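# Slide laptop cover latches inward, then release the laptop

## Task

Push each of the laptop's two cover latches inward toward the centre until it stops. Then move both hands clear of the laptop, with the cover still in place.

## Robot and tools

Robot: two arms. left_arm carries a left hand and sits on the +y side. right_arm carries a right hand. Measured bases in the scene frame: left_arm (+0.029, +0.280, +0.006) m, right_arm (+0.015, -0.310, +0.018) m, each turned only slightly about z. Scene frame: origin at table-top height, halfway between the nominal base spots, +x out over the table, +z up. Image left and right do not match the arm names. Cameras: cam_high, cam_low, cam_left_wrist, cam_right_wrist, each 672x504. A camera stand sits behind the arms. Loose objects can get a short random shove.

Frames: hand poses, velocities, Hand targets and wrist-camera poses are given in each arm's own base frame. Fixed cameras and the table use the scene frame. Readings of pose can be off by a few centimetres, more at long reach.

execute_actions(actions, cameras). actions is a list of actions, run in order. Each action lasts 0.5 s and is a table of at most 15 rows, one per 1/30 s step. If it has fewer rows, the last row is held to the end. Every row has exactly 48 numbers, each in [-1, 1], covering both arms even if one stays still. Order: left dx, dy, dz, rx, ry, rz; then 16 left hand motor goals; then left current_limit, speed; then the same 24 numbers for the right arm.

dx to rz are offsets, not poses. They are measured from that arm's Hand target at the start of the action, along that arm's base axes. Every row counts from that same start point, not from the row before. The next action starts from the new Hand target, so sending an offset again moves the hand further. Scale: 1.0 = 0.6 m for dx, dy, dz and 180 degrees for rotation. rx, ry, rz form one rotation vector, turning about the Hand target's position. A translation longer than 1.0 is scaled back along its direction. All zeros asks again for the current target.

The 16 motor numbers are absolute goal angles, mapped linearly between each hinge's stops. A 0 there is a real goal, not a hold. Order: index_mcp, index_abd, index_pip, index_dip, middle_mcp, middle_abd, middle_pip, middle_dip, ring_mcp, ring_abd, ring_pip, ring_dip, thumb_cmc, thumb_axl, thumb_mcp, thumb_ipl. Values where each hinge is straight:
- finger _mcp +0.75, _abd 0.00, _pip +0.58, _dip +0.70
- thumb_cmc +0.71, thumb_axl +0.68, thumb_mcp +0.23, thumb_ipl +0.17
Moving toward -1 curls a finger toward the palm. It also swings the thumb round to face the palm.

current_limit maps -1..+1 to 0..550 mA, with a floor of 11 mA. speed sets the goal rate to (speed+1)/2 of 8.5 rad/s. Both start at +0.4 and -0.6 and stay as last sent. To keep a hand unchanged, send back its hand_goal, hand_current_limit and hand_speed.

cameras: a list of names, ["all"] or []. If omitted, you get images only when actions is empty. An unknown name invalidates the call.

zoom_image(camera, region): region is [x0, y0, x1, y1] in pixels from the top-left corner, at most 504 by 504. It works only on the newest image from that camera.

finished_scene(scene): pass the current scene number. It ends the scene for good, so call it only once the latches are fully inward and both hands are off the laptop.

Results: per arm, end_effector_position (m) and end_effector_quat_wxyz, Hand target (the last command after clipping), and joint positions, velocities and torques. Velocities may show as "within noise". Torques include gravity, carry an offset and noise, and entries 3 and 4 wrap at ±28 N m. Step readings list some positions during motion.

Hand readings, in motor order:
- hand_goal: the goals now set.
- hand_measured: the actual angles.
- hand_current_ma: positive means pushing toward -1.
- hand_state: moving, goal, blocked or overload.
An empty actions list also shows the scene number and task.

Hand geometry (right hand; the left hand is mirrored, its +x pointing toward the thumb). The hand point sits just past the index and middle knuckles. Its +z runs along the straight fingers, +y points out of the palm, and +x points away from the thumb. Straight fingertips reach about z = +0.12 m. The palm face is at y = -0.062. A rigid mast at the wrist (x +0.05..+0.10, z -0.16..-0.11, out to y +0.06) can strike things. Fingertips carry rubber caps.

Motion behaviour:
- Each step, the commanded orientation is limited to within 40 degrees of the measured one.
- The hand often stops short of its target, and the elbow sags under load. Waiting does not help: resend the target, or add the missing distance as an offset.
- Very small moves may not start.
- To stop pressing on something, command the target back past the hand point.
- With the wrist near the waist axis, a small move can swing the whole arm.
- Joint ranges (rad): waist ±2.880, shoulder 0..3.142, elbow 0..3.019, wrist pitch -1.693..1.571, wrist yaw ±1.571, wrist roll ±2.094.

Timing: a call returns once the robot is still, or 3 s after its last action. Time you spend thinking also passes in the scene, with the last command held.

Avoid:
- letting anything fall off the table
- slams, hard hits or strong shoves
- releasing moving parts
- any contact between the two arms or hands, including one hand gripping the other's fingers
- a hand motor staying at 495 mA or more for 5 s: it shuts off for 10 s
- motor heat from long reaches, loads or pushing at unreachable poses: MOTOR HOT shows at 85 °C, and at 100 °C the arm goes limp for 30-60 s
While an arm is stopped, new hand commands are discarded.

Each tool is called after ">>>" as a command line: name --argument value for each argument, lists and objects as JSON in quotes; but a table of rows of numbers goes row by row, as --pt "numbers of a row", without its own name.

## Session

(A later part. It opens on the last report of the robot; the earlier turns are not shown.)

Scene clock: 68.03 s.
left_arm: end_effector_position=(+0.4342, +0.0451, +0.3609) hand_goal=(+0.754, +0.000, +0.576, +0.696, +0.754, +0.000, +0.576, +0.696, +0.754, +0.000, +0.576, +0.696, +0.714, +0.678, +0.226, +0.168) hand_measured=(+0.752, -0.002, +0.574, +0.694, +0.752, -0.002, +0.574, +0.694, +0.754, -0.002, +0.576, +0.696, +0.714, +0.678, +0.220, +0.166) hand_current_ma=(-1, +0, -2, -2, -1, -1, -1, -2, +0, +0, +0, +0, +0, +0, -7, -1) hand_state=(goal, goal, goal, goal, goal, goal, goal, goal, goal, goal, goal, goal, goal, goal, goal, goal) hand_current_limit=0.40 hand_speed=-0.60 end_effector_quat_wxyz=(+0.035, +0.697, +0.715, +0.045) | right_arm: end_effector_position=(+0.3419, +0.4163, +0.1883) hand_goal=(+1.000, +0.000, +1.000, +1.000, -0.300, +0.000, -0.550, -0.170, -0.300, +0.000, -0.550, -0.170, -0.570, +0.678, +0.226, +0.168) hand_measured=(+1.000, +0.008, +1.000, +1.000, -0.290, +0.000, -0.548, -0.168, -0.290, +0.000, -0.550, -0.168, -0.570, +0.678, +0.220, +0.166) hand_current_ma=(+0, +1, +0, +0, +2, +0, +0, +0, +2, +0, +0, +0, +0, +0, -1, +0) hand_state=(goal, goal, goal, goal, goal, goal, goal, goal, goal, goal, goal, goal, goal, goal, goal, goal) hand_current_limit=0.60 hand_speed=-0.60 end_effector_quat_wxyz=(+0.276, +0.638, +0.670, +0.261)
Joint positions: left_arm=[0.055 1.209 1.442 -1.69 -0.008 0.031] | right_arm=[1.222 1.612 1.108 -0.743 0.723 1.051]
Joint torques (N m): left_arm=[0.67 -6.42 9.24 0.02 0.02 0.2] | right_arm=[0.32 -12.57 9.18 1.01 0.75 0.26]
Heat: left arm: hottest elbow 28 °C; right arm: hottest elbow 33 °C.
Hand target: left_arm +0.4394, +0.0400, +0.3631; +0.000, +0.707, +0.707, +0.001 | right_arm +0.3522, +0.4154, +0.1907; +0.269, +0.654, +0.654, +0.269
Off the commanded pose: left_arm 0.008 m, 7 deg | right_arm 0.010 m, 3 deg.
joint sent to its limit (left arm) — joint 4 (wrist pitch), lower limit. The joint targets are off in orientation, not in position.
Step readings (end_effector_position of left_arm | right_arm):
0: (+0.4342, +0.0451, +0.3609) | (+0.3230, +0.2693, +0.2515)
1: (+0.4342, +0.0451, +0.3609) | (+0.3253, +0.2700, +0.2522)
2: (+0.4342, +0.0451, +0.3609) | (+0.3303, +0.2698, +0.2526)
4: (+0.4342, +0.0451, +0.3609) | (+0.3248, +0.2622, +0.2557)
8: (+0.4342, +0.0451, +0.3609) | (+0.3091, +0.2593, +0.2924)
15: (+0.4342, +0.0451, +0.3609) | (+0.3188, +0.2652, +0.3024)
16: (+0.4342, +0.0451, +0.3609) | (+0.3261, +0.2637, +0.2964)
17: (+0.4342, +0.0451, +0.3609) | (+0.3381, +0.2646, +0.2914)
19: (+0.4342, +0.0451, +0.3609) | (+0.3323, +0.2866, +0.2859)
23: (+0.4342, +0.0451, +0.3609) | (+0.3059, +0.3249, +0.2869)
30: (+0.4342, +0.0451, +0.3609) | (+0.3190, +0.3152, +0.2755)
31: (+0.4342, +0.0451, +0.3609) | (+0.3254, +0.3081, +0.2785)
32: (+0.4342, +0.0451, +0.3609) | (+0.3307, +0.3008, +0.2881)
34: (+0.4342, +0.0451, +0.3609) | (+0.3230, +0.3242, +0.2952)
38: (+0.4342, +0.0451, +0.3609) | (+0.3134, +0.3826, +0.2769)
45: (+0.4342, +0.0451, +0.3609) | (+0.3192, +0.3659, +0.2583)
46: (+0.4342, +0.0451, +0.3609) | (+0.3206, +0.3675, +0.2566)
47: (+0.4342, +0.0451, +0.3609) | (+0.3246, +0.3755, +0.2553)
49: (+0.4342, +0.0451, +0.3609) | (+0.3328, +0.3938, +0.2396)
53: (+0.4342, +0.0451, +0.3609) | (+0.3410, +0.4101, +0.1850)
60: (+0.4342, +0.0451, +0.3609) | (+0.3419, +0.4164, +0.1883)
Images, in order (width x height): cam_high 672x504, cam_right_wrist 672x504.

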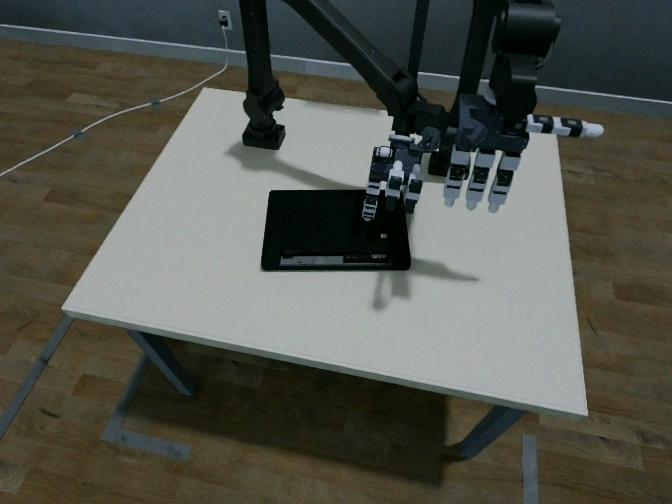

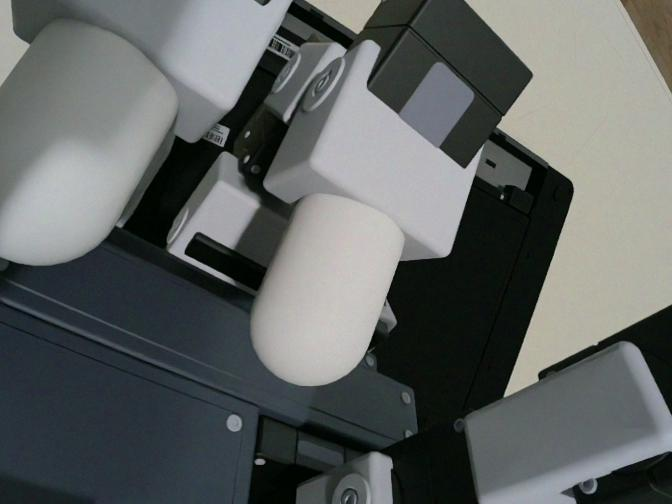

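>>> execute_actions --actions '[[[0,0,0,-0.0375,-0.0468,-0.1401,1,0,1,1,-0.3,0,-0.55,-0.17,-0.3,0,-0.55,-0.17,-0.57,0.678,0.226,0.168,0.6,-0.6,-0.06,-0.18,0.13,0,0,0,1,0,1,1,-0.3,0,-0.55,-0.17,-0.3,0,-0.55,-0.17,-0.57,0.678,0.226,0.168,0.6,-0.6]],[[0,0,0,-0.0375,-0.0468,-0.1401,1,0,1,1,-0.3,0,-0.55,-0.17,-0.3,0,-0.55,-0.17,-0.57,0.678,0.226,0.168,0.6,-0.6,-0.04,-0.25,0,0,0,0,1,0,1,1,-0.3,0,-0.55,-0.17,-0.3,0,-0.55,-0.17,-0.57,0.678,0.226,0.168,0.6,-0.6]],[[0,-0.05,0,-0.0375,-0.0468,-0.1401,1,0,1,1,-0.3,0,-0.55,-0.17,-0.3,0,-0.55,-0.17,-0.57,0.678,0.226,0.168,0.6,-0.6,0,-0.2,0,0,0,0,1,0,1,1,-0.3,0,-0.55,-0.17,-0.3,0,-0.55,-0.17,-0.57,0.678,0.226,0.168,0.6,-0.6]]]' --cameras '["cam_high","cam_low"]'

Scene clock: 73.07 s.
left_arm: end_effector_position=(+0.4350, +0.0115, +0.3450) hand_goal=(+1.000, +0.000, +1.000, +1.000, -0.300, +0.000, -0.550, -0.170, -0.300, +0.000, -0.550, -0.170, -0.570, +0.678, +0.226, +0.168) hand_measured=(+0.998, +0.000, +0.996, +0.996, -0.284, +0.000, -0.548, -0.168, -0.286, +0.000, -0.548, -0.168, -0.568, +0.678, +0.220, +0.166) hand_current_ma=(-2, +0, -2, -2, +21, +0, +1, +1, +20, +0, +2, +1, +1, +0, -6, -1) hand_state=(goal, goal, goal, goal, goal, goal, goal, goal, goal, goal, goal, goal, goal, goal, goal, goal) hand_current_limit=0.60 hand_speed=-0.60 end_effector_quat_wxyz=(+0.260, +0.957, +0.127, +0.033) | right_arm: end_effector_position=(+0.2880, +0.0390, +0.2573) hand_goal=(+1.000, +0.000, +1.000, +1.000, -0.300, +0.000, -0.550, -0.170, -0.300, +0.000, -0.550, -0.170, -0.570, +0.678, +0.226, +0.168) hand_measured=(+1.000, +0.000, +1.000, +1.000, -0.292, -0.002, -0.548, -0.168, -0.292, -0.002, -0.550, -0.168, -0.568, +0.678, +0.222, +0.166) hand_current_ma=(+0, +0, +0, +0, +1, +0, +0, +0, +1, +0, +0, +0, +0, +0, +0, +0) hand_state=(goal, goal, goal, goal, goal, goal, goal, goal, goal, goal, goal, goal, goal, goal, goal, goal) hand_current_limit=0.60 hand_speed=-0.60 end_effector_quat_wxyz=(+0.264, +0.655, +0.659, +0.259)
Joint positions: left_arm=[0.411 1.414 1.441 -1.687 0.524 1.742] | right_arm=[0.528 0.39 0.508 -1.005 0.358 0.393]
Joint torques (N m): left_arm=[0.73 -9.88 11.1 -0.68 0.83 0.21] | right_arm=[0.73 2.08 10.67 2 0.36 -0.09]
Heat: left arm: hottest elbow 28 °C; right arm: hottest elbow 33 °C.
Hand target: left_arm +0.4395, +0.0100, +0.3630; +0.257, +0.960, +0.105, +0.029 | right_arm +0.2922, +0.0374, +0.2686; +0.269, +0.654, +0.654, +0.269
Off the commanded pose: left_arm 0.019 m, 3 deg | right_arm 0.012 m, 1 deg.
joint sent to its limit (left arm) — joint 4 (wrist pitch), lower limit. The joint targets are off in orientation, not in position.
Step readings (end_effector_position of left_arm | right_arm):
0: (+0.4342, +0.0451, +0.3609) | (+0.3419, +0.4163, +0.1883)
1: (+0.4353, +0.0396, +0.3602) | (+0.3400, +0.4099, +0.1891)
2: (+0.4367, +0.0311, +0.3599) | (+0.3359, +0.3988, +0.1905)
4: (+0.4365, +0.0362, +0.3606) | (+0.3238, +0.3551, +0.2054)
8: (+0.4343, +0.0559, +0.3621) | (+0.3135, +0.3035, +0.2623)
15: (+0.4350, +0.0465, +0.3615) | (+0.3128, +0.3007, +0.2797)
16: (+0.4359, +0.0405, +0.3631) | (+0.3122, +0.2935, +0.2677)
17: (+0.4374, +0.0315, +0.3685) | (+0.3106, +0.2837, +0.2590)
19: (+0.4362, +0.0355, +0.3719) | (+0.3024, +0.2246, +0.2386)
23: (+0.4357, +0.0533, +0.3605) | (+0.2886, +0.1461, +0.2444)
30: (+0.4367, +0.0466, +0.3450) | (+0.2879, +0.1468, +0.2628)
31: (+0.4366, +0.0395, +0.3494) | (+0.2886, +0.1443, +0.2563)
32: (+0.4365, +0.0289, +0.3583) | (+0.2902, +0.1354, +0.2488)
34: (+0.4366, +0.0186, +0.3643) | (+0.2900, +0.0848, +0.2444)
38: (+0.4384, +0.0144, +0.3517) | (+0.2813, +0.0273, +0.2607)
45: (+0.4367, +0.0124, +0.3443) | (+0.2861, +0.0342, +0.2588)
Images, in order (width x height): cam_high 672x504, cam_low 672x504.

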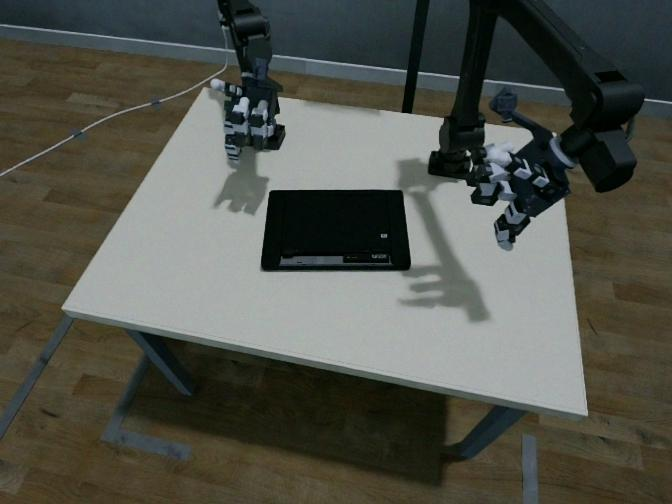

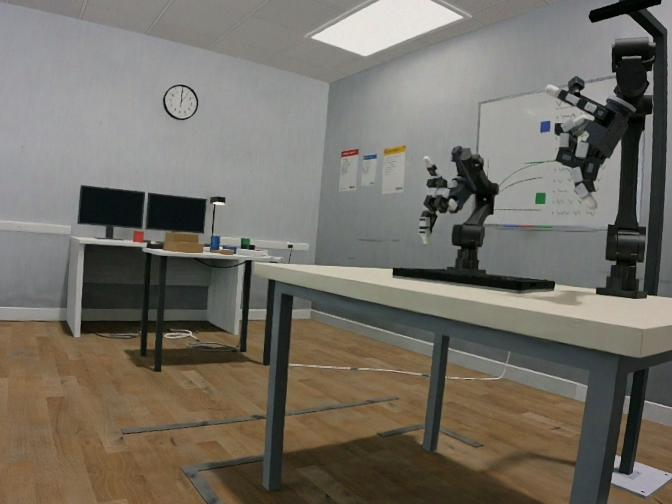

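>>> execute_actions --actions '[[[-0.05,-0.23,0,0,0,0,1,0,1,1,-0.3,0,-0.55,-0.17,-0.3,0,-0.55,-0.17,-0.57,0.678,0.226,0.168,0.6,-0.6,0,0,0,0,0,0,1,0,1,1,-0.3,0,-0.55,-0.17,-0.3,0,-0.55,-0.17,-0.57,0.678,0.226,0.168,0.6,-0.6]],[[-0.045,-0.227,-0.15,0,0,0,1,0,1,1,-0.3,0,-0.55,-0.17,-0.3,0,-0.55,-0.17,-0.57,0.678,0.226,0.168,0.6,-0.6,0,0,0,0,0,0,1,0,1,1,-0.3,0,-0.55,-0.17,-0.3,0,-0.55,-0.17,-0.57,0.678,0.226,0.168,0.6,-0.6]]]' --cameras '["cam_high","cam_low"]'

>>> zoom_image --camera "cam_high" --region '[350, 210, 410, 270]'

Scene clock: 74.97 s.
left_arm: end_effector_position=(+0.3740, -0.2633, +0.2584) hand_goal=(+1.000, +0.000, +1.000, +1.000, -0.300, +0.000, -0.550, -0.170, -0.300, +0.000, -0.550, -0.170, -0.570, +0.678, +0.226, +0.168) hand_measured=(+0.996, +0.002, +1.000, +0.998, -0.290, +0.000, -0.550, -0.168, -0.292, +0.000, -0.550, -0.168, -0.570, +0.678, +0.222, +0.166) hand_current_ma=(-2, +1, +0, -2, +11, +0, +0, +1, +10, +0, +0, +1, +0, +0, -5, -1) hand_state=(goal, goal, goal, goal, goal, goal, goal, goal, goal, goal, goal, goal, goal, goal, goal, goal) hand_current_limit=0.60 hand_speed=-0.60 end_effector_quat_wxyz=(+0.250, +0.963, +0.101, +0.012) | right_arm: end_effector_position=(+0.2883, +0.0389, +0.2569) hand_goal=(+1.000, +0.000, +1.000, +1.000, -0.300, +0.000, -0.550, -0.170, -0.300, +0.000, -0.550, -0.170, -0.570, +0.678, +0.226, +0.168) hand_measured=(+1.000, +0.000, +1.000, +1.000, -0.292, -0.002, -0.548, -0.168, -0.292, -0.002, -0.550, -0.168, -0.568, +0.678, +0.222, +0.166) hand_current_ma=(+0, +0, +0, +0, +1, +0, +0, +0, +1, +0, +0, +0, +0, +0, +0, +0) hand_state=(goal, goal, goal, goal, goal, goal, goal, goal, goal, goal, goal, goal, goal, goal, goal, goal) hand_current_limit=0.60 hand_speed=-0.60 end_effector_quat_wxyz=(+0.263, +0.654, +0.661, +0.258)
Joint positions: left_arm=[-0.332 1.198 1.023 -1.143 0.443 0.973] | right_arm=[0.522 0.39 0.508 -1.005 0.351 0.385]
Joint torques (N m): left_arm=[1.44 -8.18 9.99 1.02 0.57 -0.11] | right_arm=[0.91 1.26 10.66 2.09 0.29 -0.05]
Heat: left arm: hottest elbow 28 °C; right arm: hottest elbow 33 °C.
Hand target: left_arm +0.3824, -0.2642, +0.2730; +0.258, +0.960, +0.105, +0.029 | right_arm +0.2922, +0.0374, +0.2686; +0.269, +0.653, +0.654, +0.269
Off the commanded pose: left_arm 0.017 m, 2 deg | right_arm 0.012 m, 2 deg.
Step readings (end_effector_position of left_arm | right_arm):
0: (+0.4349, +0.0114, +0.3450) | (+0.2880, +0.0390, +0.2574)
1: (+0.4338, +0.0034, +0.3439) | (+0.2880, +0.0392, +0.2572)
2: (+0.4325, -0.0067, +0.3406) | (+0.2880, +0.0395, +0.2570)
4: (+0.4154, -0.0591, +0.3367) | (+0.2882, +0.0391, +0.2570)
8: (+0.3887, -0.1432, +0.3543) | (+0.2883, +0.0387, +0.2570)
15: (+0.3969, -0.1333, +0.3587) | (+0.2883, +0.0388, +0.2570)
16: (+0.3977, -0.1373, +0.3469) | (+0.2883, +0.0388, +0.2570)
17: (+0.4013, -0.1472, +0.3383) | (+0.2883, +0.0388, +0.2570)
19: (+0.3808, -0.1976, +0.3035) | (+0.2883, +0.0389, +0.2570)
23: (+0.3429, -0.2745, +0.2574) | (+0.2883, +0.0389, +0.2569)
30: (+0.3699, -0.2657, +0.2587) | (+0.2883, +0.0389, +0.2569)
Images, in order (width x height): cam_high 672x504, cam_low 672x504.

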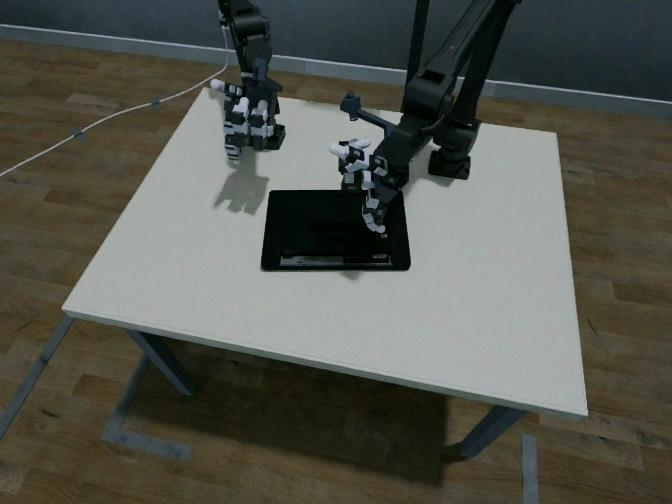

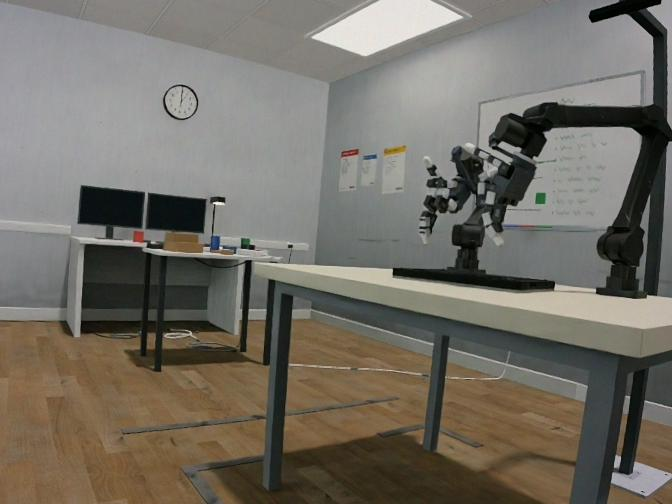

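Scaled by 8.400 from the camera's 672x504 image, which has a finer 960x720 frame.

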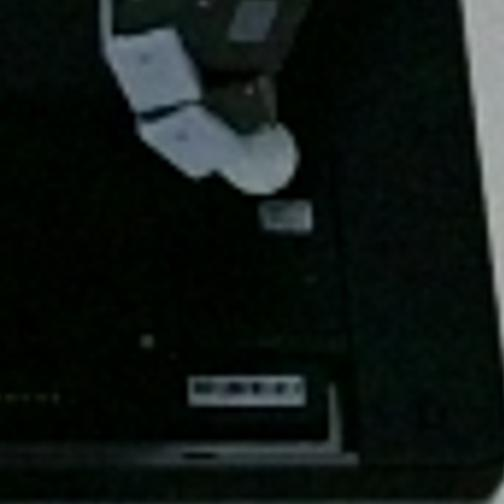

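>>> execute_actions --actions '[[[0.025,-0.005,-0.1,0,0,0,1,0,1,1,-0.3,0,-0.55,-0.17,-0.3,0,-0.55,-0.17,-0.57,0.678,0.226,0.168,0.6,-0.6,0,0,0,0,0,0,1,0,1,1,-0.3,0,-0.55,-0.17,-0.3,0,-0.55,-0.17,-0.57,0.678,0.226,0.168,0.6,-0.6]]]' --cameras '["cam_high","cam_low"]'

>>> zoom_image --camera "cam_high" --region '[350, 230, 410, 290]'

>>> zoom_image --camera "cam_low" --region '[460, 230, 520, 290]'

Scene clock: 76.57 s.
left_arm: end_effector_position=(+0.3894, -0.2685, +0.2049) hand_goal=(+1.000, +0.000, +1.000, +1.000, -0.300, +0.000, -0.550, -0.170, -0.300, +0.000, -0.550, -0.170, -0.570, +0.678, +0.226, +0.168) hand_measured=(+0.998, +0.000, +1.000, +0.998, -0.290, +0.000, -0.550, -0.168, -0.292, +0.000, -0.550, -0.168, -0.570, +0.678, +0.222, +0.166) hand_current_ma=(+0, +0, +0, -2, +11, +0, +0, +1, +9, +0, +0, +1, +0, +0, -5, -1) hand_state=(goal, goal, goal, goal, goal, goal, goal, goal, goal, goal, goal, goal, goal, goal, goal, goal) hand_current_limit=0.60 hand_speed=-0.60 end_effector_quat_wxyz=(+0.252, +0.962, +0.100, +0.018) | right_arm: end_effector_position=(+0.2883, +0.0389, +0.2569) hand_goal=(+1.000, +0.000, +1.000, +1.000, -0.300, +0.000, -0.550, -0.170, -0.300, +0.000, -0.550, -0.170, -0.570, +0.678, +0.226, +0.168) hand_measured=(+1.000, +0.000, +1.000, +1.000, -0.292, -0.002, -0.548, -0.168, -0.292, -0.002, -0.550, -0.168, -0.568, +0.678, +0.222, +0.166) hand_current_ma=(+0, +0, +0, +0, +1, +0, +0, +0, +1, +0, +0, +0, +0, +0, +0, +0) hand_state=(goal, goal, goal, goal, goal, goal, goal, goal, goal, goal, goal, goal, goal, goal, goal, goal) hand_current_limit=0.60 hand_speed=-0.60 end_effector_quat_wxyz=(+0.263, +0.654, +0.661, +0.258)
Joint positions: left_arm=[-0.332 1.276 0.939 -0.968 0.443 0.972] | right_arm=[0.522 0.39 0.508 -1.005 0.351 0.385]
Joint torques (N m): left_arm=[1.73 -8.47 8.92 1.02 0.59 -0.09] | right_arm=[1.2 2.02 10.76 2.21 0.32 -0.09]
Heat: left arm: hottest elbow 28 °C; right arm: hottest elbow 33 °C.
Hand target: left_arm +0.3973, -0.2672, +0.2130; +0.258, +0.960, +0.105, +0.029 | right_arm +0.2922, +0.0374, +0.2686; +0.269, +0.653, +0.654, +0.269
Off the commanded pose: left_arm 0.011 m, 2 deg | right_arm 0.012 m, 2 deg.
Step readings (end_effector_position of left_arm | right_arm):
0: (+0.3741, -0.2633, +0.2584) | (+0.2883, +0.0389, +0.2569)
1: (+0.3754, -0.2638, +0.2546) | (+0.2883, +0.0389, +0.2569)
2: (+0.3805, -0.2655, +0.2535) | (+0.2883, +0.0389, +0.2569)
4: (+0.3860, -0.2674, +0.2395) | (+0.2883, +0.0389, +0.2569)
8: (+0.3879, -0.2679, +0.2093) | (+0.2883, +0.0389, +0.2569)
15: (+0.3894, -0.2685, +0.2049) | (+0.2883, +0.0389, +0.2569)
Images, in order (width x height): cam_high 672x504, cam_low 672x504.

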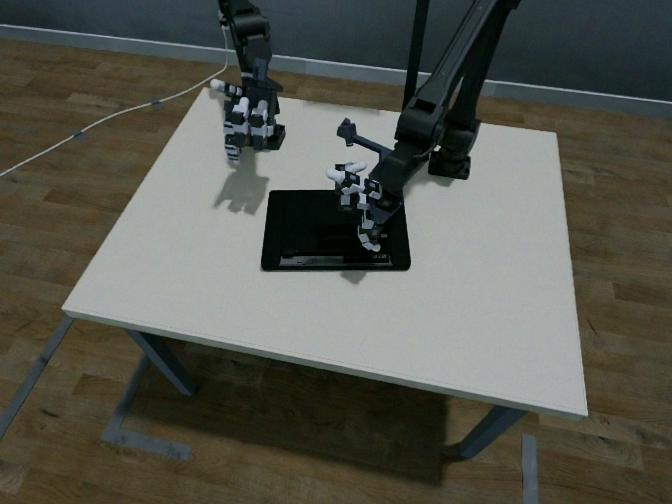

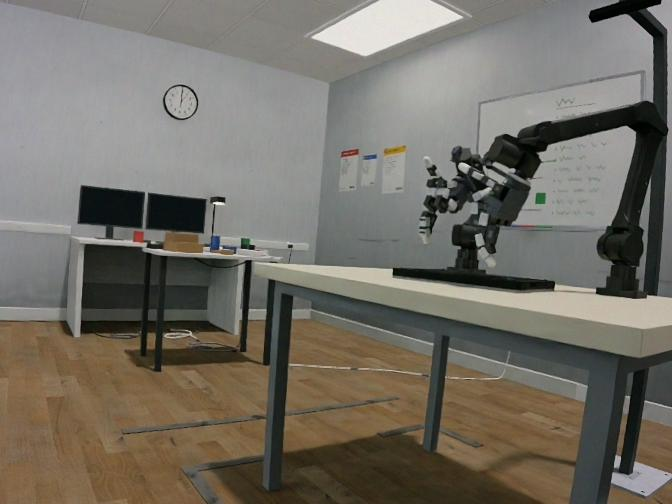

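Scaled by 8.400 from the camera's 672x504 image, which has a finer 960x720 frame.

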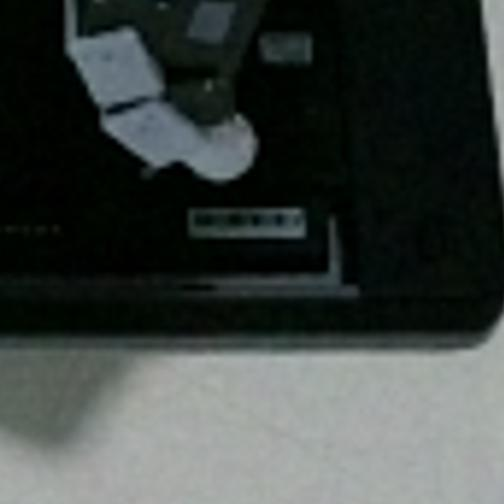

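Scaled by 8.400 from the camera's 672x504 image, which has a finer 960x720 frame.

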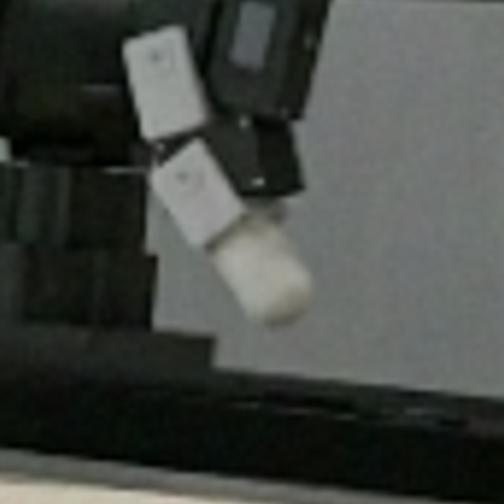

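>>> execute_actions --actions '[[[-0.008,0.0135,-0.017,0,0,0,1,0,1,1,-0.3,0,-0.55,-0.17,-0.3,0,-0.55,-0.17,-0.57,0.678,0.226,0.168,0.6,-0.6,0,0,0,0,0,0,1,0,1,1,-0.3,0,-0.55,-0.17,-0.3,0,-0.55,-0.17,-0.57,0.678,0.226,0.168,0.6,-0.6]]]' --cameras '["cam_high","cam_low"]'

>>> zoom_image --camera "cam_high" --region '[350, 230, 410, 290]'

>>> zoom_image --camera "cam_low" --region '[460, 230, 520, 290]'

Scene clock: 77.70 s.
left_arm: end_effector_position=(+0.3885, -0.2612, +0.1951) hand_goal=(+1.000, +0.000, +1.000, +1.000, -0.300, +0.000, -0.550, -0.170, -0.300, +0.000, -0.550, -0.170, -0.570, +0.678, +0.226, +0.168) hand_measured=(+0.998, +0.000, +1.000, +0.998, -0.290, +0.000, -0.550, -0.168, -0.292, +0.000, -0.550, -0.168, -0.570, +0.678, +0.222, +0.166) hand_current_ma=(+0, +0, +0, -2, +11, +0, +0, +1, +9, +0, +0, +1, +0, +0, -5, -1) hand_state=(goal, goal, goal, goal, goal, goal, goal, goal, goal, goal, goal, goal, goal, goal, goal, goal) hand_current_limit=0.60 hand_speed=-0.60 end_effector_quat_wxyz=(+0.252, +0.962, +0.108, +0.016) | right_arm: end_effector_position=(+0.2883, +0.0389, +0.2569) hand_goal=(+1.000, +0.000, +1.000, +1.000, -0.300, +0.000, -0.550, -0.170, -0.300, +0.000, -0.550, -0.170, -0.570, +0.678, +0.226, +0.168) hand_measured=(+1.000, +0.000, +1.000, +1.000, -0.292, -0.002, -0.548, -0.168, -0.292, -0.002, -0.550, -0.168, -0.568, +0.678, +0.222, +0.166) hand_current_ma=(+0, +0, +0, +0, +1, +0, +0, +0, +1, +0, +0, +0, +0, +0, +0, +0) hand_state=(goal, goal, goal, goal, goal, goal, goal, goal, goal, goal, goal, goal, goal, goal, goal, goal) hand_current_limit=0.60 hand_speed=-0.60 end_effector_quat_wxyz=(+0.263, +0.654, +0.661, +0.258)
Joint positions: left_arm=[-0.317 1.275 0.912 -0.95 0.445 0.972] | right_arm=[0.522 0.39 0.508 -1.005 0.351 0.385]
Joint torques (N m): left_arm=[1.9 -8.88 8.23 1.03 0.68 0.12] | right_arm=[0.21 1.85 10.81 1.98 0.31 -0.04]
Heat: left arm: hottest elbow 28 °C; right arm: hottest elbow 33 °C.
Hand target: left_arm +0.3926, -0.2590, +0.2028; +0.257, +0.960, +0.105, +0.029 | right_arm +0.2922, +0.0374, +0.2686; +0.269, +0.653, +0.654, +0.269
Off the commanded pose: left_arm 0.009 m, 2 deg | right_arm 0.012 m, 2 deg.
Step readings (end_effector_position of left_arm | right_arm):
0: (+0.3894, -0.2685, +0.2049) | (+0.2883, +0.0389, +0.2569)
1: (+0.3894, -0.2680, +0.2039) | (+0.2883, +0.0389, +0.2569)
2: (+0.3899, -0.2675, +0.2035) | (+0.2883, +0.0389, +0.2569)
4: (+0.3895, -0.2648, +0.1999) | (+0.2883, +0.0389, +0.2569)
8: (+0.3881, -0.2612, +0.1949) | (+0.2883, +0.0389, +0.2569)
15: (+0.3885, -0.2612, +0.1951) | (+0.2883, +0.0389, +0.2569)
Images, in order (width x height): cam_high 672x504, cam_low 672x504.

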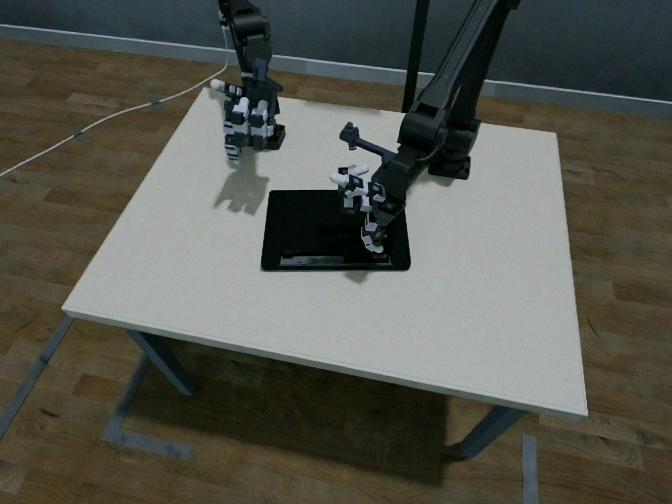

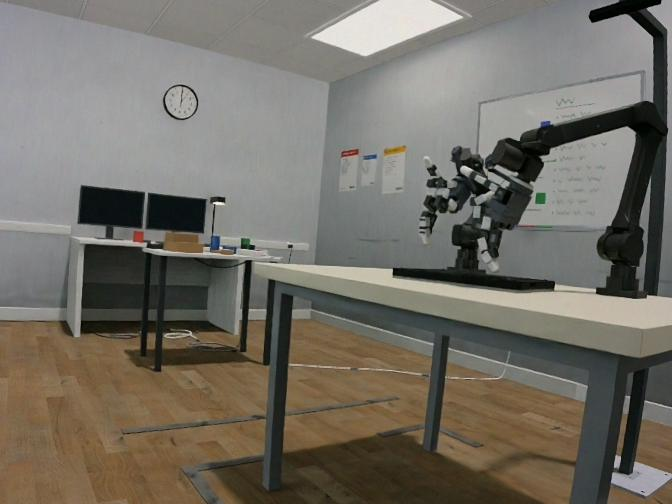

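Scaled by 8.400 from the camera's 672x504 image, which has a finer 960x720 frame.

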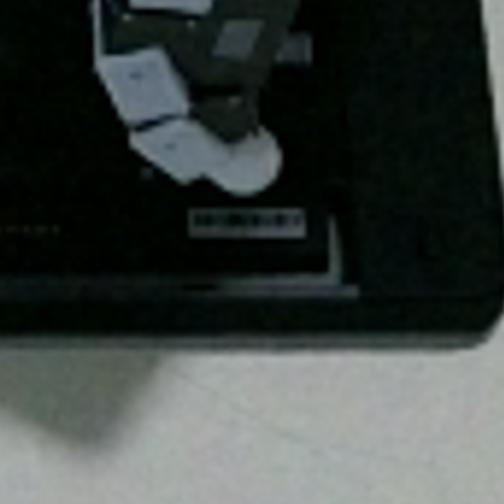

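Scaled by 8.400 from the camera's 672x504 image, which has a finer 960x720 frame.

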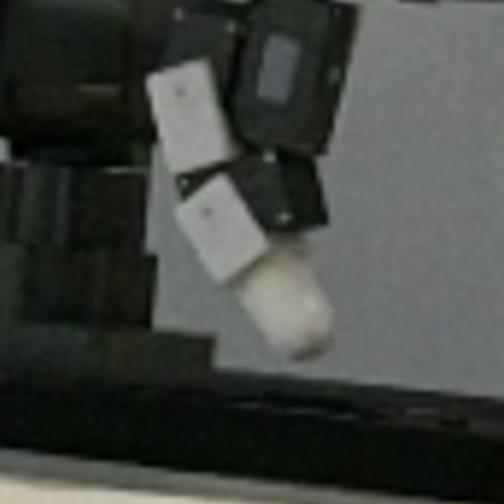

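>>> execute_actions --actions '[[[-0.010,0.002,-0.018,0,0,0,1,0,1,1,-0.3,0,-0.55,-0.17,-0.3,0,-0.55,-0.17,-0.57,0.678,0.226,0.168,0.6,-0.6,0,0,0,0,0,0,1,0,1,1,-0.3,0,-0.55,-0.17,-0.3,0,-0.55,-0.17,-0.57,0.678,0.226,0.168,0.6,-0.6]]]' --cameras '["cam_high","cam_low"]'

>>> zoom_image --camera "cam_high" --region '[350, 230, 410, 290]'

>>> zoom_image --camera "cam_low" --region '[460, 230, 520, 290]'

Scene clock: 78.70 s.
left_arm: end_effector_position=(+0.3831, -0.2595, +0.1847) hand_goal=(+1.000, +0.000, +1.000, +1.000, -0.300, +0.000, -0.550, -0.170, -0.300, +0.000, -0.550, -0.170, -0.570, +0.678, +0.226, +0.168) hand_measured=(+1.000, +0.002, +1.000, +1.000, -0.290, +0.000, -0.550, -0.168, -0.292, +0.000, -0.550, -0.168, -0.570, +0.678, +0.222, +0.166) hand_current_ma=(+0, +0, +0, +0, +11, +0, +0, +1, +9, +0, +0, +1, +0, +0, -5, -1) hand_state=(goal, goal, goal, goal, goal, goal, goal, goal, goal, goal, goal, goal, goal, goal, goal, goal) hand_current_limit=0.60 hand_speed=-0.60 end_effector_quat_wxyz=(+0.252, +0.962, +0.107, +0.017) | right_arm: end_effector_position=(+0.2883, +0.0389, +0.2569) hand_goal=(+1.000, +0.000, +1.000, +1.000, -0.300, +0.000, -0.550, -0.170, -0.300, +0.000, -0.550, -0.170, -0.570, +0.678, +0.226, +0.168) hand_measured=(+1.000, +0.000, +1.000, +1.000, -0.292, -0.002, -0.548, -0.168, -0.292, -0.002, -0.550, -0.168, -0.568, +0.678, +0.222, +0.166) hand_current_ma=(+0, +0, +0, +0, +1, +0, +0, +0, +1, +0, +0, +0, +0, +0, +0, +0) hand_state=(goal, goal, goal, goal, goal, goal, goal, goal, goal, goal, goal, goal, goal, goal, goal, goal) hand_current_limit=0.60 hand_speed=-0.60 end_effector_quat_wxyz=(+0.263, +0.654, +0.661, +0.258)
Joint positions: left_arm=[-0.317 1.27 0.878 -0.919 0.445 0.973] | right_arm=[0.522 0.39 0.508 -1.005 0.351 0.385]
Joint torques (N m): left_arm=[1.73 -8.82 8.08 1.02 0.65 0.09] | right_arm=[0.44 1.85 10.69 1.95 0.27 -0.06]
Heat: left arm: hottest elbow 28 °C; right arm: hottest elbow 33 °C.
Hand target: left_arm +0.3867, -0.2579, +0.1922; +0.258, +0.960, +0.105, +0.029 | right_arm +0.2922, +0.0374, +0.2686; +0.269, +0.653, +0.654, +0.269
Off the commanded pose: left_arm 0.008 m, 2 deg | right_arm 0.012 m, 2 deg.
Step readings (end_effector_position of left_arm | right_arm):
0: (+0.3885, -0.2612, +0.1951) | (+0.2883, +0.0389, +0.2569)
1: (+0.3880, -0.2610, +0.1939) | (+0.2883, +0.0389, +0.2569)
2: (+0.3883, -0.2611, +0.1934) | (+0.2883, +0.0389, +0.2569)
4: (+0.3860, -0.2604, +0.1892) | (+0.2883, +0.0389, +0.2569)
8: (+0.3829, -0.2595, +0.1844) | (+0.2883, +0.0389, +0.2569)
15: (+0.3831, -0.2595, +0.1847) | (+0.2883, +0.0389, +0.2569)
Images, in order (width x height): cam_high 672x504, cam_low 672x504.

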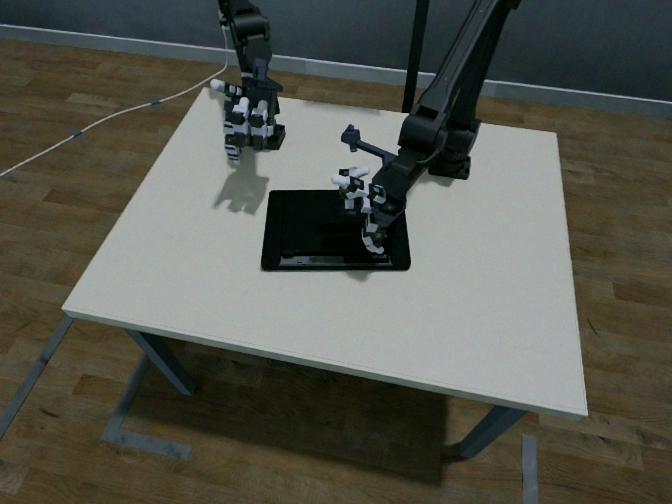

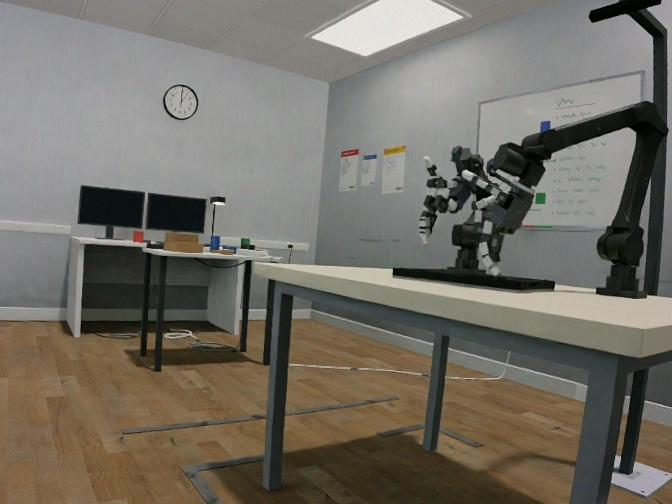

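Scaled by 8.400 from the camera's 672x504 image, which has a finer 960x720 frame.

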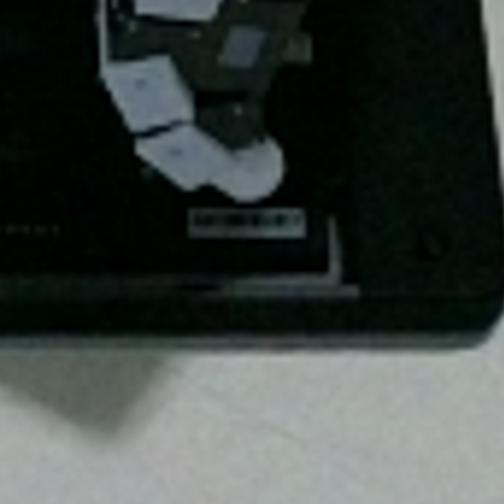

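Scaled by 8.400 from the camera's 672x504 image, which has a finer 960x720 frame.

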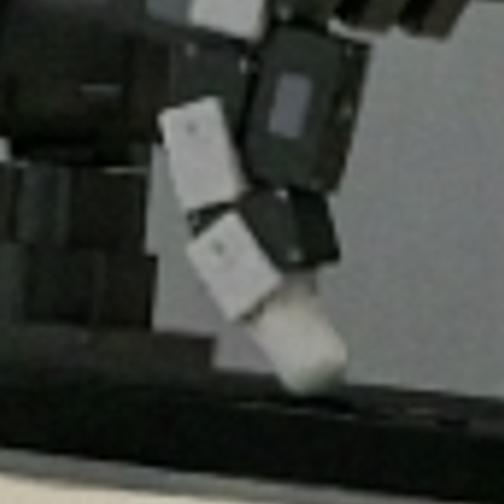

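>>> execute_actions --actions '[[[-0.005,0,-0.03,0,0,0,1,0,1,1,-0.3,0,-0.55,-0.17,-0.3,0,-0.55,-0.17,-0.57,0.678,0.226,0.168,0.6,-0.6,0,0,0,0,0,0,1,0,1,1,-0.3,0,-0.55,-0.17,-0.3,0,-0.55,-0.17,-0.57,0.678,0.226,0.168,0.6,-0.6]],[[0.002,-0.027,0,0,0,0,1,0,1,1,-0.3,0,-0.55,-0.17,-0.3,0,-0.55,-0.17,-0.57,0.678,0.226,0.168,0.6,-0.6,0,0,0,0,0,0,1,0,1,1,-0.3,0,-0.55,-0.17,-0.3,0,-0.55,-0.17,-0.57,0.678,0.226,0.168,0.6,-0.6]]]' --cameras '["cam_high"]'

>>> zoom_image --camera "cam_high" --region '[350, 230, 410, 290]'

Scene clock: 80.23 s.
left_arm: end_effector_position=(+0.3835, -0.2692, +0.1790) hand_goal=(+1.000, +0.000, +1.000, +1.000, -0.300, +0.000, -0.550, -0.170, -0.300, +0.000, -0.550, -0.170, -0.570, +0.678, +0.226, +0.168) hand_measured=(+1.000, +0.010, +1.000, +1.000, -0.290, +0.000, -0.550, -0.168, -0.292, +0.000, -0.550, -0.168, -0.570, +0.678, +0.222, +0.166) hand_current_ma=(+0, +9, +0, +0, +11, +0, +0, +1, +9, +0, +0, +1, +0, +0, -5, -1) hand_state=(goal, goal, goal, goal, goal, goal, goal, goal, goal, goal, goal, goal, goal, goal, goal, goal) hand_current_limit=0.60 hand_speed=-0.60 end_effector_quat_wxyz=(+0.258, +0.960, +0.100, +0.037) | right_arm: end_effector_position=(+0.2883, +0.0389, +0.2569) hand_goal=(+1.000, +0.000, +1.000, +1.000, -0.300, +0.000, -0.550, -0.170, -0.300, +0.000, -0.550, -0.170, -0.570, +0.678, +0.226, +0.168) hand_measured=(+1.000, +0.000, +1.000, +1.000, -0.292, -0.002, -0.548, -0.168, -0.292, -0.002, -0.550, -0.168, -0.568, +0.678, +0.222, +0.166) hand_current_ma=(+0, +0, +0, +0, +1, +0, +0, +0, +1, +0, +0, +0, +0, +0, +0, +0) hand_state=(goal, goal, goal, goal, goal, goal, goal, goal, goal, goal, goal, goal, goal, goal, goal, goal) hand_current_limit=0.60 hand_speed=-0.60 end_effector_quat_wxyz=(+0.263, +0.654, +0.661, +0.258)
Joint positions: left_arm=[-0.345 1.27 0.849 -0.837 0.431 0.95] | right_arm=[0.522 0.39 0.508 -1.005 0.351 0.385]
Joint torques (N m): left_arm=[0.44 -6.77 8.1 0.92 0.67 -0.21] | right_arm=[0.5 2.2 10.84 1.96 0.33 -0.08]
Heat: left arm: hottest elbow 28 °C; right arm: hottest elbow 33 °C.
Hand target: left_arm +0.3849, -0.2741, +0.1741; +0.258, +0.960, +0.105, +0.029 | right_arm +0.2922, +0.0374, +0.2686; +0.269, +0.653, +0.654, +0.269
Off the commanded pose: left_arm 0.007 m, 1 deg | right_arm 0.012 m, 2 deg.
Step readings (end_effector_position of left_arm | right_arm):
0: (+0.3831, -0.2595, +0.1847) | (+0.2883, +0.0389, +0.2569)
1: (+0.3829, -0.2595, +0.1832) | (+0.2883, +0.0389, +0.2569)
2: (+0.3839, -0.2598, +0.1823) | (+0.2883, +0.0389, +0.2569)
4: (+0.3841, -0.2598, +0.1793) | (+0.2883, +0.0389, +0.2569)
8: (+0.3841, -0.2596, +0.1779) | (+0.2883, +0.0389, +0.2569)
15: (+0.3841, -0.2596, +0.1779) | (+0.2883, +0.0389, +0.2569)
16: (+0.3846, -0.2600, +0.1779) | (+0.2883, +0.0389, +0.2569)
17: (+0.3852, -0.2609, +0.1777) | (+0.2883, +0.0389, +0.2569)
19: (+0.3843, -0.2648, +0.1781) | (+0.2883, +0.0389, +0.2569)
23: (+0.3830, -0.2693, +0.1789) | (+0.2883, +0.0389, +0.2569)
30: (+0.3834, -0.2692, +0.1789) | (+0.2883, +0.0389, +0.2569)
Images, in order (width x height): cam_high 672x504.

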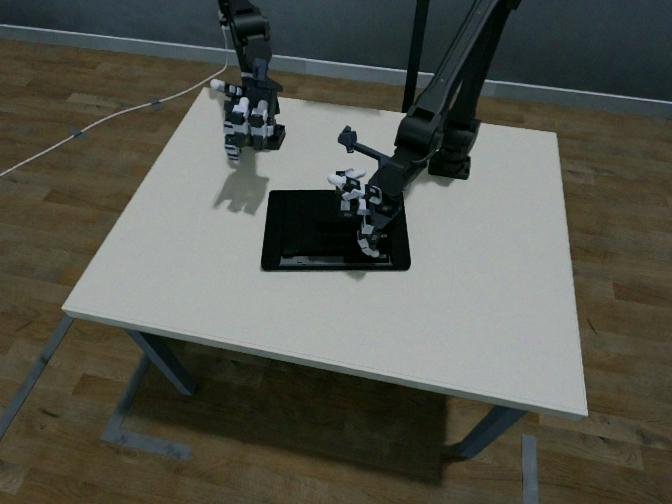

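Scaled by 8.400 from the camera's 672x504 image, which has a finer 960x720 frame.

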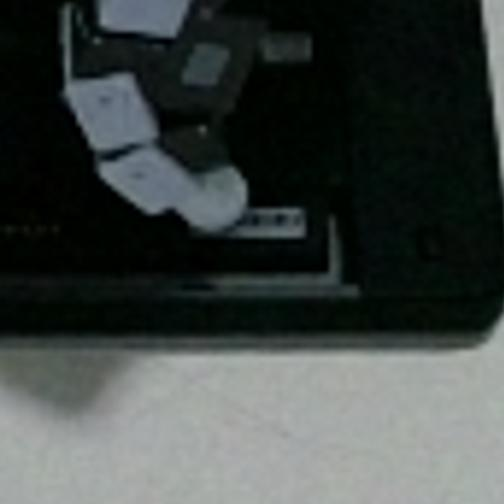

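>>> execute_actions --actions '[[[-0.12,0.02,0.12,0,0,0,1,0,1,1,-0.3,0,-0.55,-0.17,-0.3,0,-0.55,-0.17,-0.57,0.678,0.226,0.168,0.6,-0.6,0,0,0,0,0,0,1,0,1,1,-0.3,0,-0.55,-0.17,-0.3,0,-0.55,-0.17,-0.57,0.678,0.226,0.168,0.6,-0.6]]]' --cameras '["cam_high"]'

>>> zoom_image --camera "cam_high" --region '[350, 230, 410, 290]'

>>> zoom_image --camera "cam_high" --region '[365, 240, 395, 265]'

Scene clock: 81.20 s.
left_arm: end_effector_position=(+0.3094, -0.2614, +0.2425) hand_goal=(+1.000, +0.000, +1.000, +1.000, -0.300, +0.000, -0.550, -0.170, -0.300, +0.000, -0.550, -0.170, -0.570, +0.678, +0.226, +0.168) hand_measured=(+0.998, +0.002, +0.996, +1.000, -0.290, +0.000, -0.550, -0.168, -0.290, +0.000, -0.550, -0.168, -0.570, +0.678, +0.222, +0.166) hand_current_ma=(-2, +1, -4, +0, +12, +0, +0, +1, +12, +0, +0, +1, +0, +0, -5, -1) hand_state=(goal, goal, goal, goal, goal, goal, goal, goal, goal, goal, goal, goal, goal, goal, goal, goal) hand_current_limit=0.60 hand_speed=-0.60 end_effector_quat_wxyz=(+0.258, +0.961, +0.098, +0.030) | right_arm: end_effector_position=(+0.2883, +0.0389, +0.2569) hand_goal=(+1.000, +0.000, +1.000, +1.000, -0.300, +0.000, -0.550, -0.170, -0.300, +0.000, -0.550, -0.170, -0.570, +0.678, +0.226, +0.168) hand_measured=(+1.000, +0.000, +1.000, +1.000, -0.292, -0.002, -0.548, -0.168, -0.292, -0.002, -0.550, -0.168, -0.568, +0.678, +0.222, +0.166) hand_current_ma=(+0, +0, +0, +0, +1, +0, +0, +0, +1, +0, +0, +0, +0, +0, +0, +0) hand_state=(goal, goal, goal, goal, goal, goal, goal, goal, goal, goal, goal, goal, goal, goal, goal, goal) hand_current_limit=0.60 hand_speed=-0.60 end_effector_quat_wxyz=(+0.263, +0.654, +0.661, +0.258)
Joint positions: left_arm=[-0.404 1.005 0.83 -1.069 0.419 0.892] | right_arm=[0.522 0.39 0.508 -1.005 0.351 0.385]
Joint torques (N m): left_arm=[1.2 -4.72 9.58 0.39 0.5 -0.13] | right_arm=[0.91 1.85 10.66 1.95 0.37 -0.06]
Heat: left arm: hottest elbow 28 °C; right arm: hottest elbow 33 °C.
Hand target: left_arm +0.3129, -0.2620, +0.2461; +0.258, +0.960, +0.105, +0.029 | right_arm +0.2922, +0.0374, +0.2686; +0.269, +0.653, +0.654, +0.269
Off the commanded pose: left_arm 0.005 m, 1 deg | right_arm 0.012 m, 2 deg.
Step readings (end_effector_position of left_arm | right_arm):
0: (+0.3835, -0.2692, +0.1790) | (+0.2883, +0.0389, +0.2569)
1: (+0.3791, -0.2680, +0.1808) | (+0.2883, +0.0389, +0.2569)
2: (+0.3713, -0.2656, +0.1850) | (+0.2883, +0.0389, +0.2569)
4: (+0.3452, -0.2633, +0.2067) | (+0.2883, +0.0389, +0.2569)
8: (+0.3089, -0.2625, +0.2520) | (+0.2883, +0.0389, +0.2569)
15: (+0.3083, -0.2613, +0.2452) | (+0.2883, +0.0389, +0.2569)
Images, in order (width x height): cam_high 672x504.

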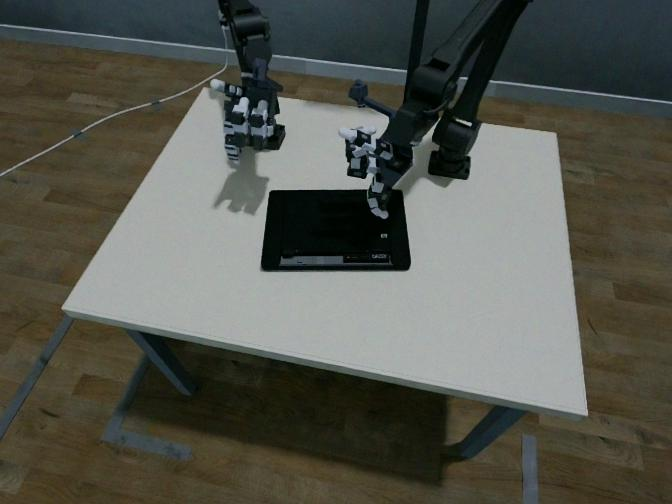

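Scaled by 8.400 from the camera's 672x504 image, which has a finer 960x720 frame.

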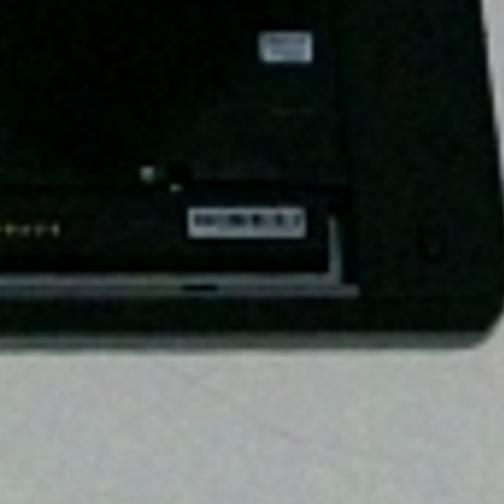

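Scaled by 16.800 from the camera's 672x504 image, which has a finer 960x720 frame.

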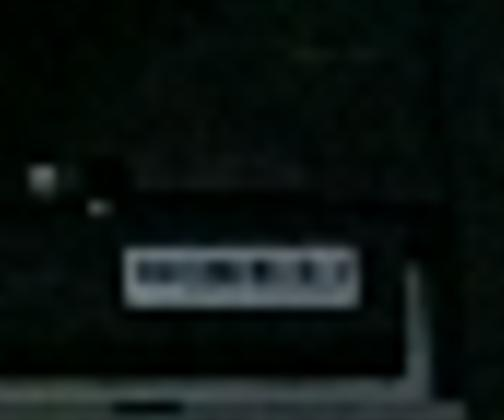

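>>> execute_actions --actions '[]' --cameras '["cam_left_wrist","cam_high"]'

>>> zoom_image --camera "cam_high" --region '[360, 240, 400, 265]'

Scene clock: 81.43 s.
left_arm: end_effector_position=(+0.3094, -0.2614, +0.2425) hand_goal=(+1.000, +0.000, +1.000, +1.000, -0.300, +0.000, -0.550, -0.170, -0.300, +0.000, -0.550, -0.170, -0.570, +0.678, +0.226, +0.168) hand_measured=(+0.998, +0.002, +0.996, +1.000, -0.290, +0.000, -0.550, -0.168, -0.290, +0.000, -0.550, -0.168, -0.570, +0.678, +0.222, +0.166) hand_current_ma=(-2, +1, -4, +0, +12, +0, +0, +1, +12, +0, +0, +1, +0, +0, -5, -1) hand_state=(goal, goal, goal, goal, goal, goal, goal, goal, goal, goal, goal, goal, goal, goal, goal, goal) hand_current_limit=0.60 hand_speed=-0.60 end_effector_quat_wxyz=(+0.258, +0.961, +0.099, +0.030) | right_arm: end_effector_position=(+0.2883, +0.0389, +0.2569) hand_goal=(+1.000, +0.000, +1.000, +1.000, -0.300, +0.000, -0.550, -0.170, -0.300, +0.000, -0.550, -0.170, -0.570, +0.678, +0.226, +0.168) hand_measured=(+1.000, +0.000, +1.000, +1.000, -0.292, -0.002, -0.548, -0.168, -0.292, -0.002, -0.550, -0.168, -0.568, +0.678, +0.222, +0.166) hand_current_ma=(+0, +0, +0, +0, +1, +0, +0, +0, +1, +0, +0, +0, +0, +0, +0, +0) hand_state=(goal, goal, goal, goal, goal, goal, goal, goal, goal, goal, goal, goal, goal, goal, goal, goal) hand_current_limit=0.60 hand_speed=-0.60 end_effector_quat_wxyz=(+0.263, +0.654, +0.661, +0.258)
Joint positions: left_arm=[-0.404 1.005 0.83 -1.069 0.419 0.892] | right_arm=[0.522 0.39 0.508 -1.005 0.351 0.385]
Joint velocities: within noise
Joint torques (N m): left_arm=[1.2 -4.89 9.5 0.39 0.51 -0.13] | right_arm=[0.5 1.79 10.67 1.95 0.31 -0.06]
Heat: left arm: hottest elbow 28 °C; right arm: hottest elbow 33 °C.
Hand target: left_arm +0.3129, -0.2620, +0.2461; +0.258, +0.960, +0.105, +0.029 | right_arm +0.2922, +0.0374, +0.2686; +0.269, +0.653, +0.654, +0.269
Off the commanded pose: left_arm 0.005 m, 1 deg | right_arm 0.012 m, 2 deg.
Images, in order (width x height): cam_high 672x504, cam_left_wrist 672x504.

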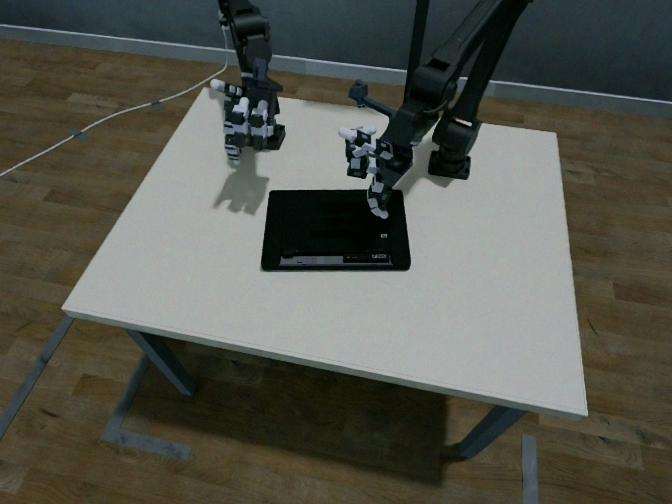

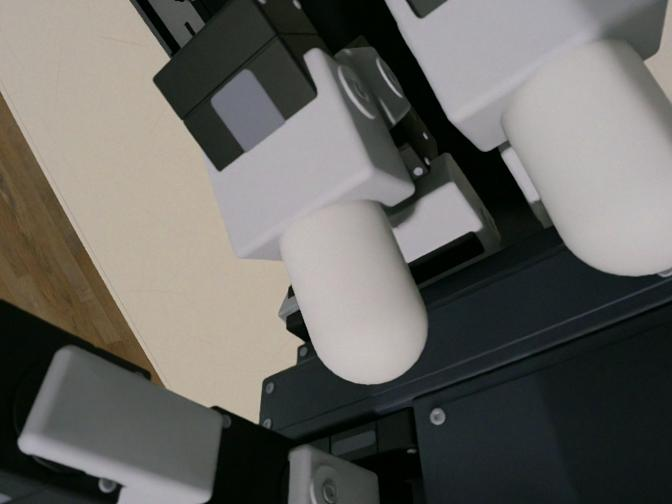

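Scaled by 12.600 from the camera's 672x504 image, which has a finer 960x720 frame.

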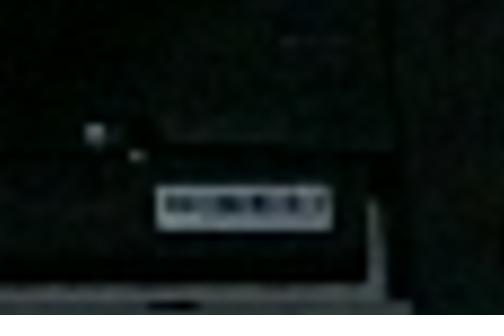

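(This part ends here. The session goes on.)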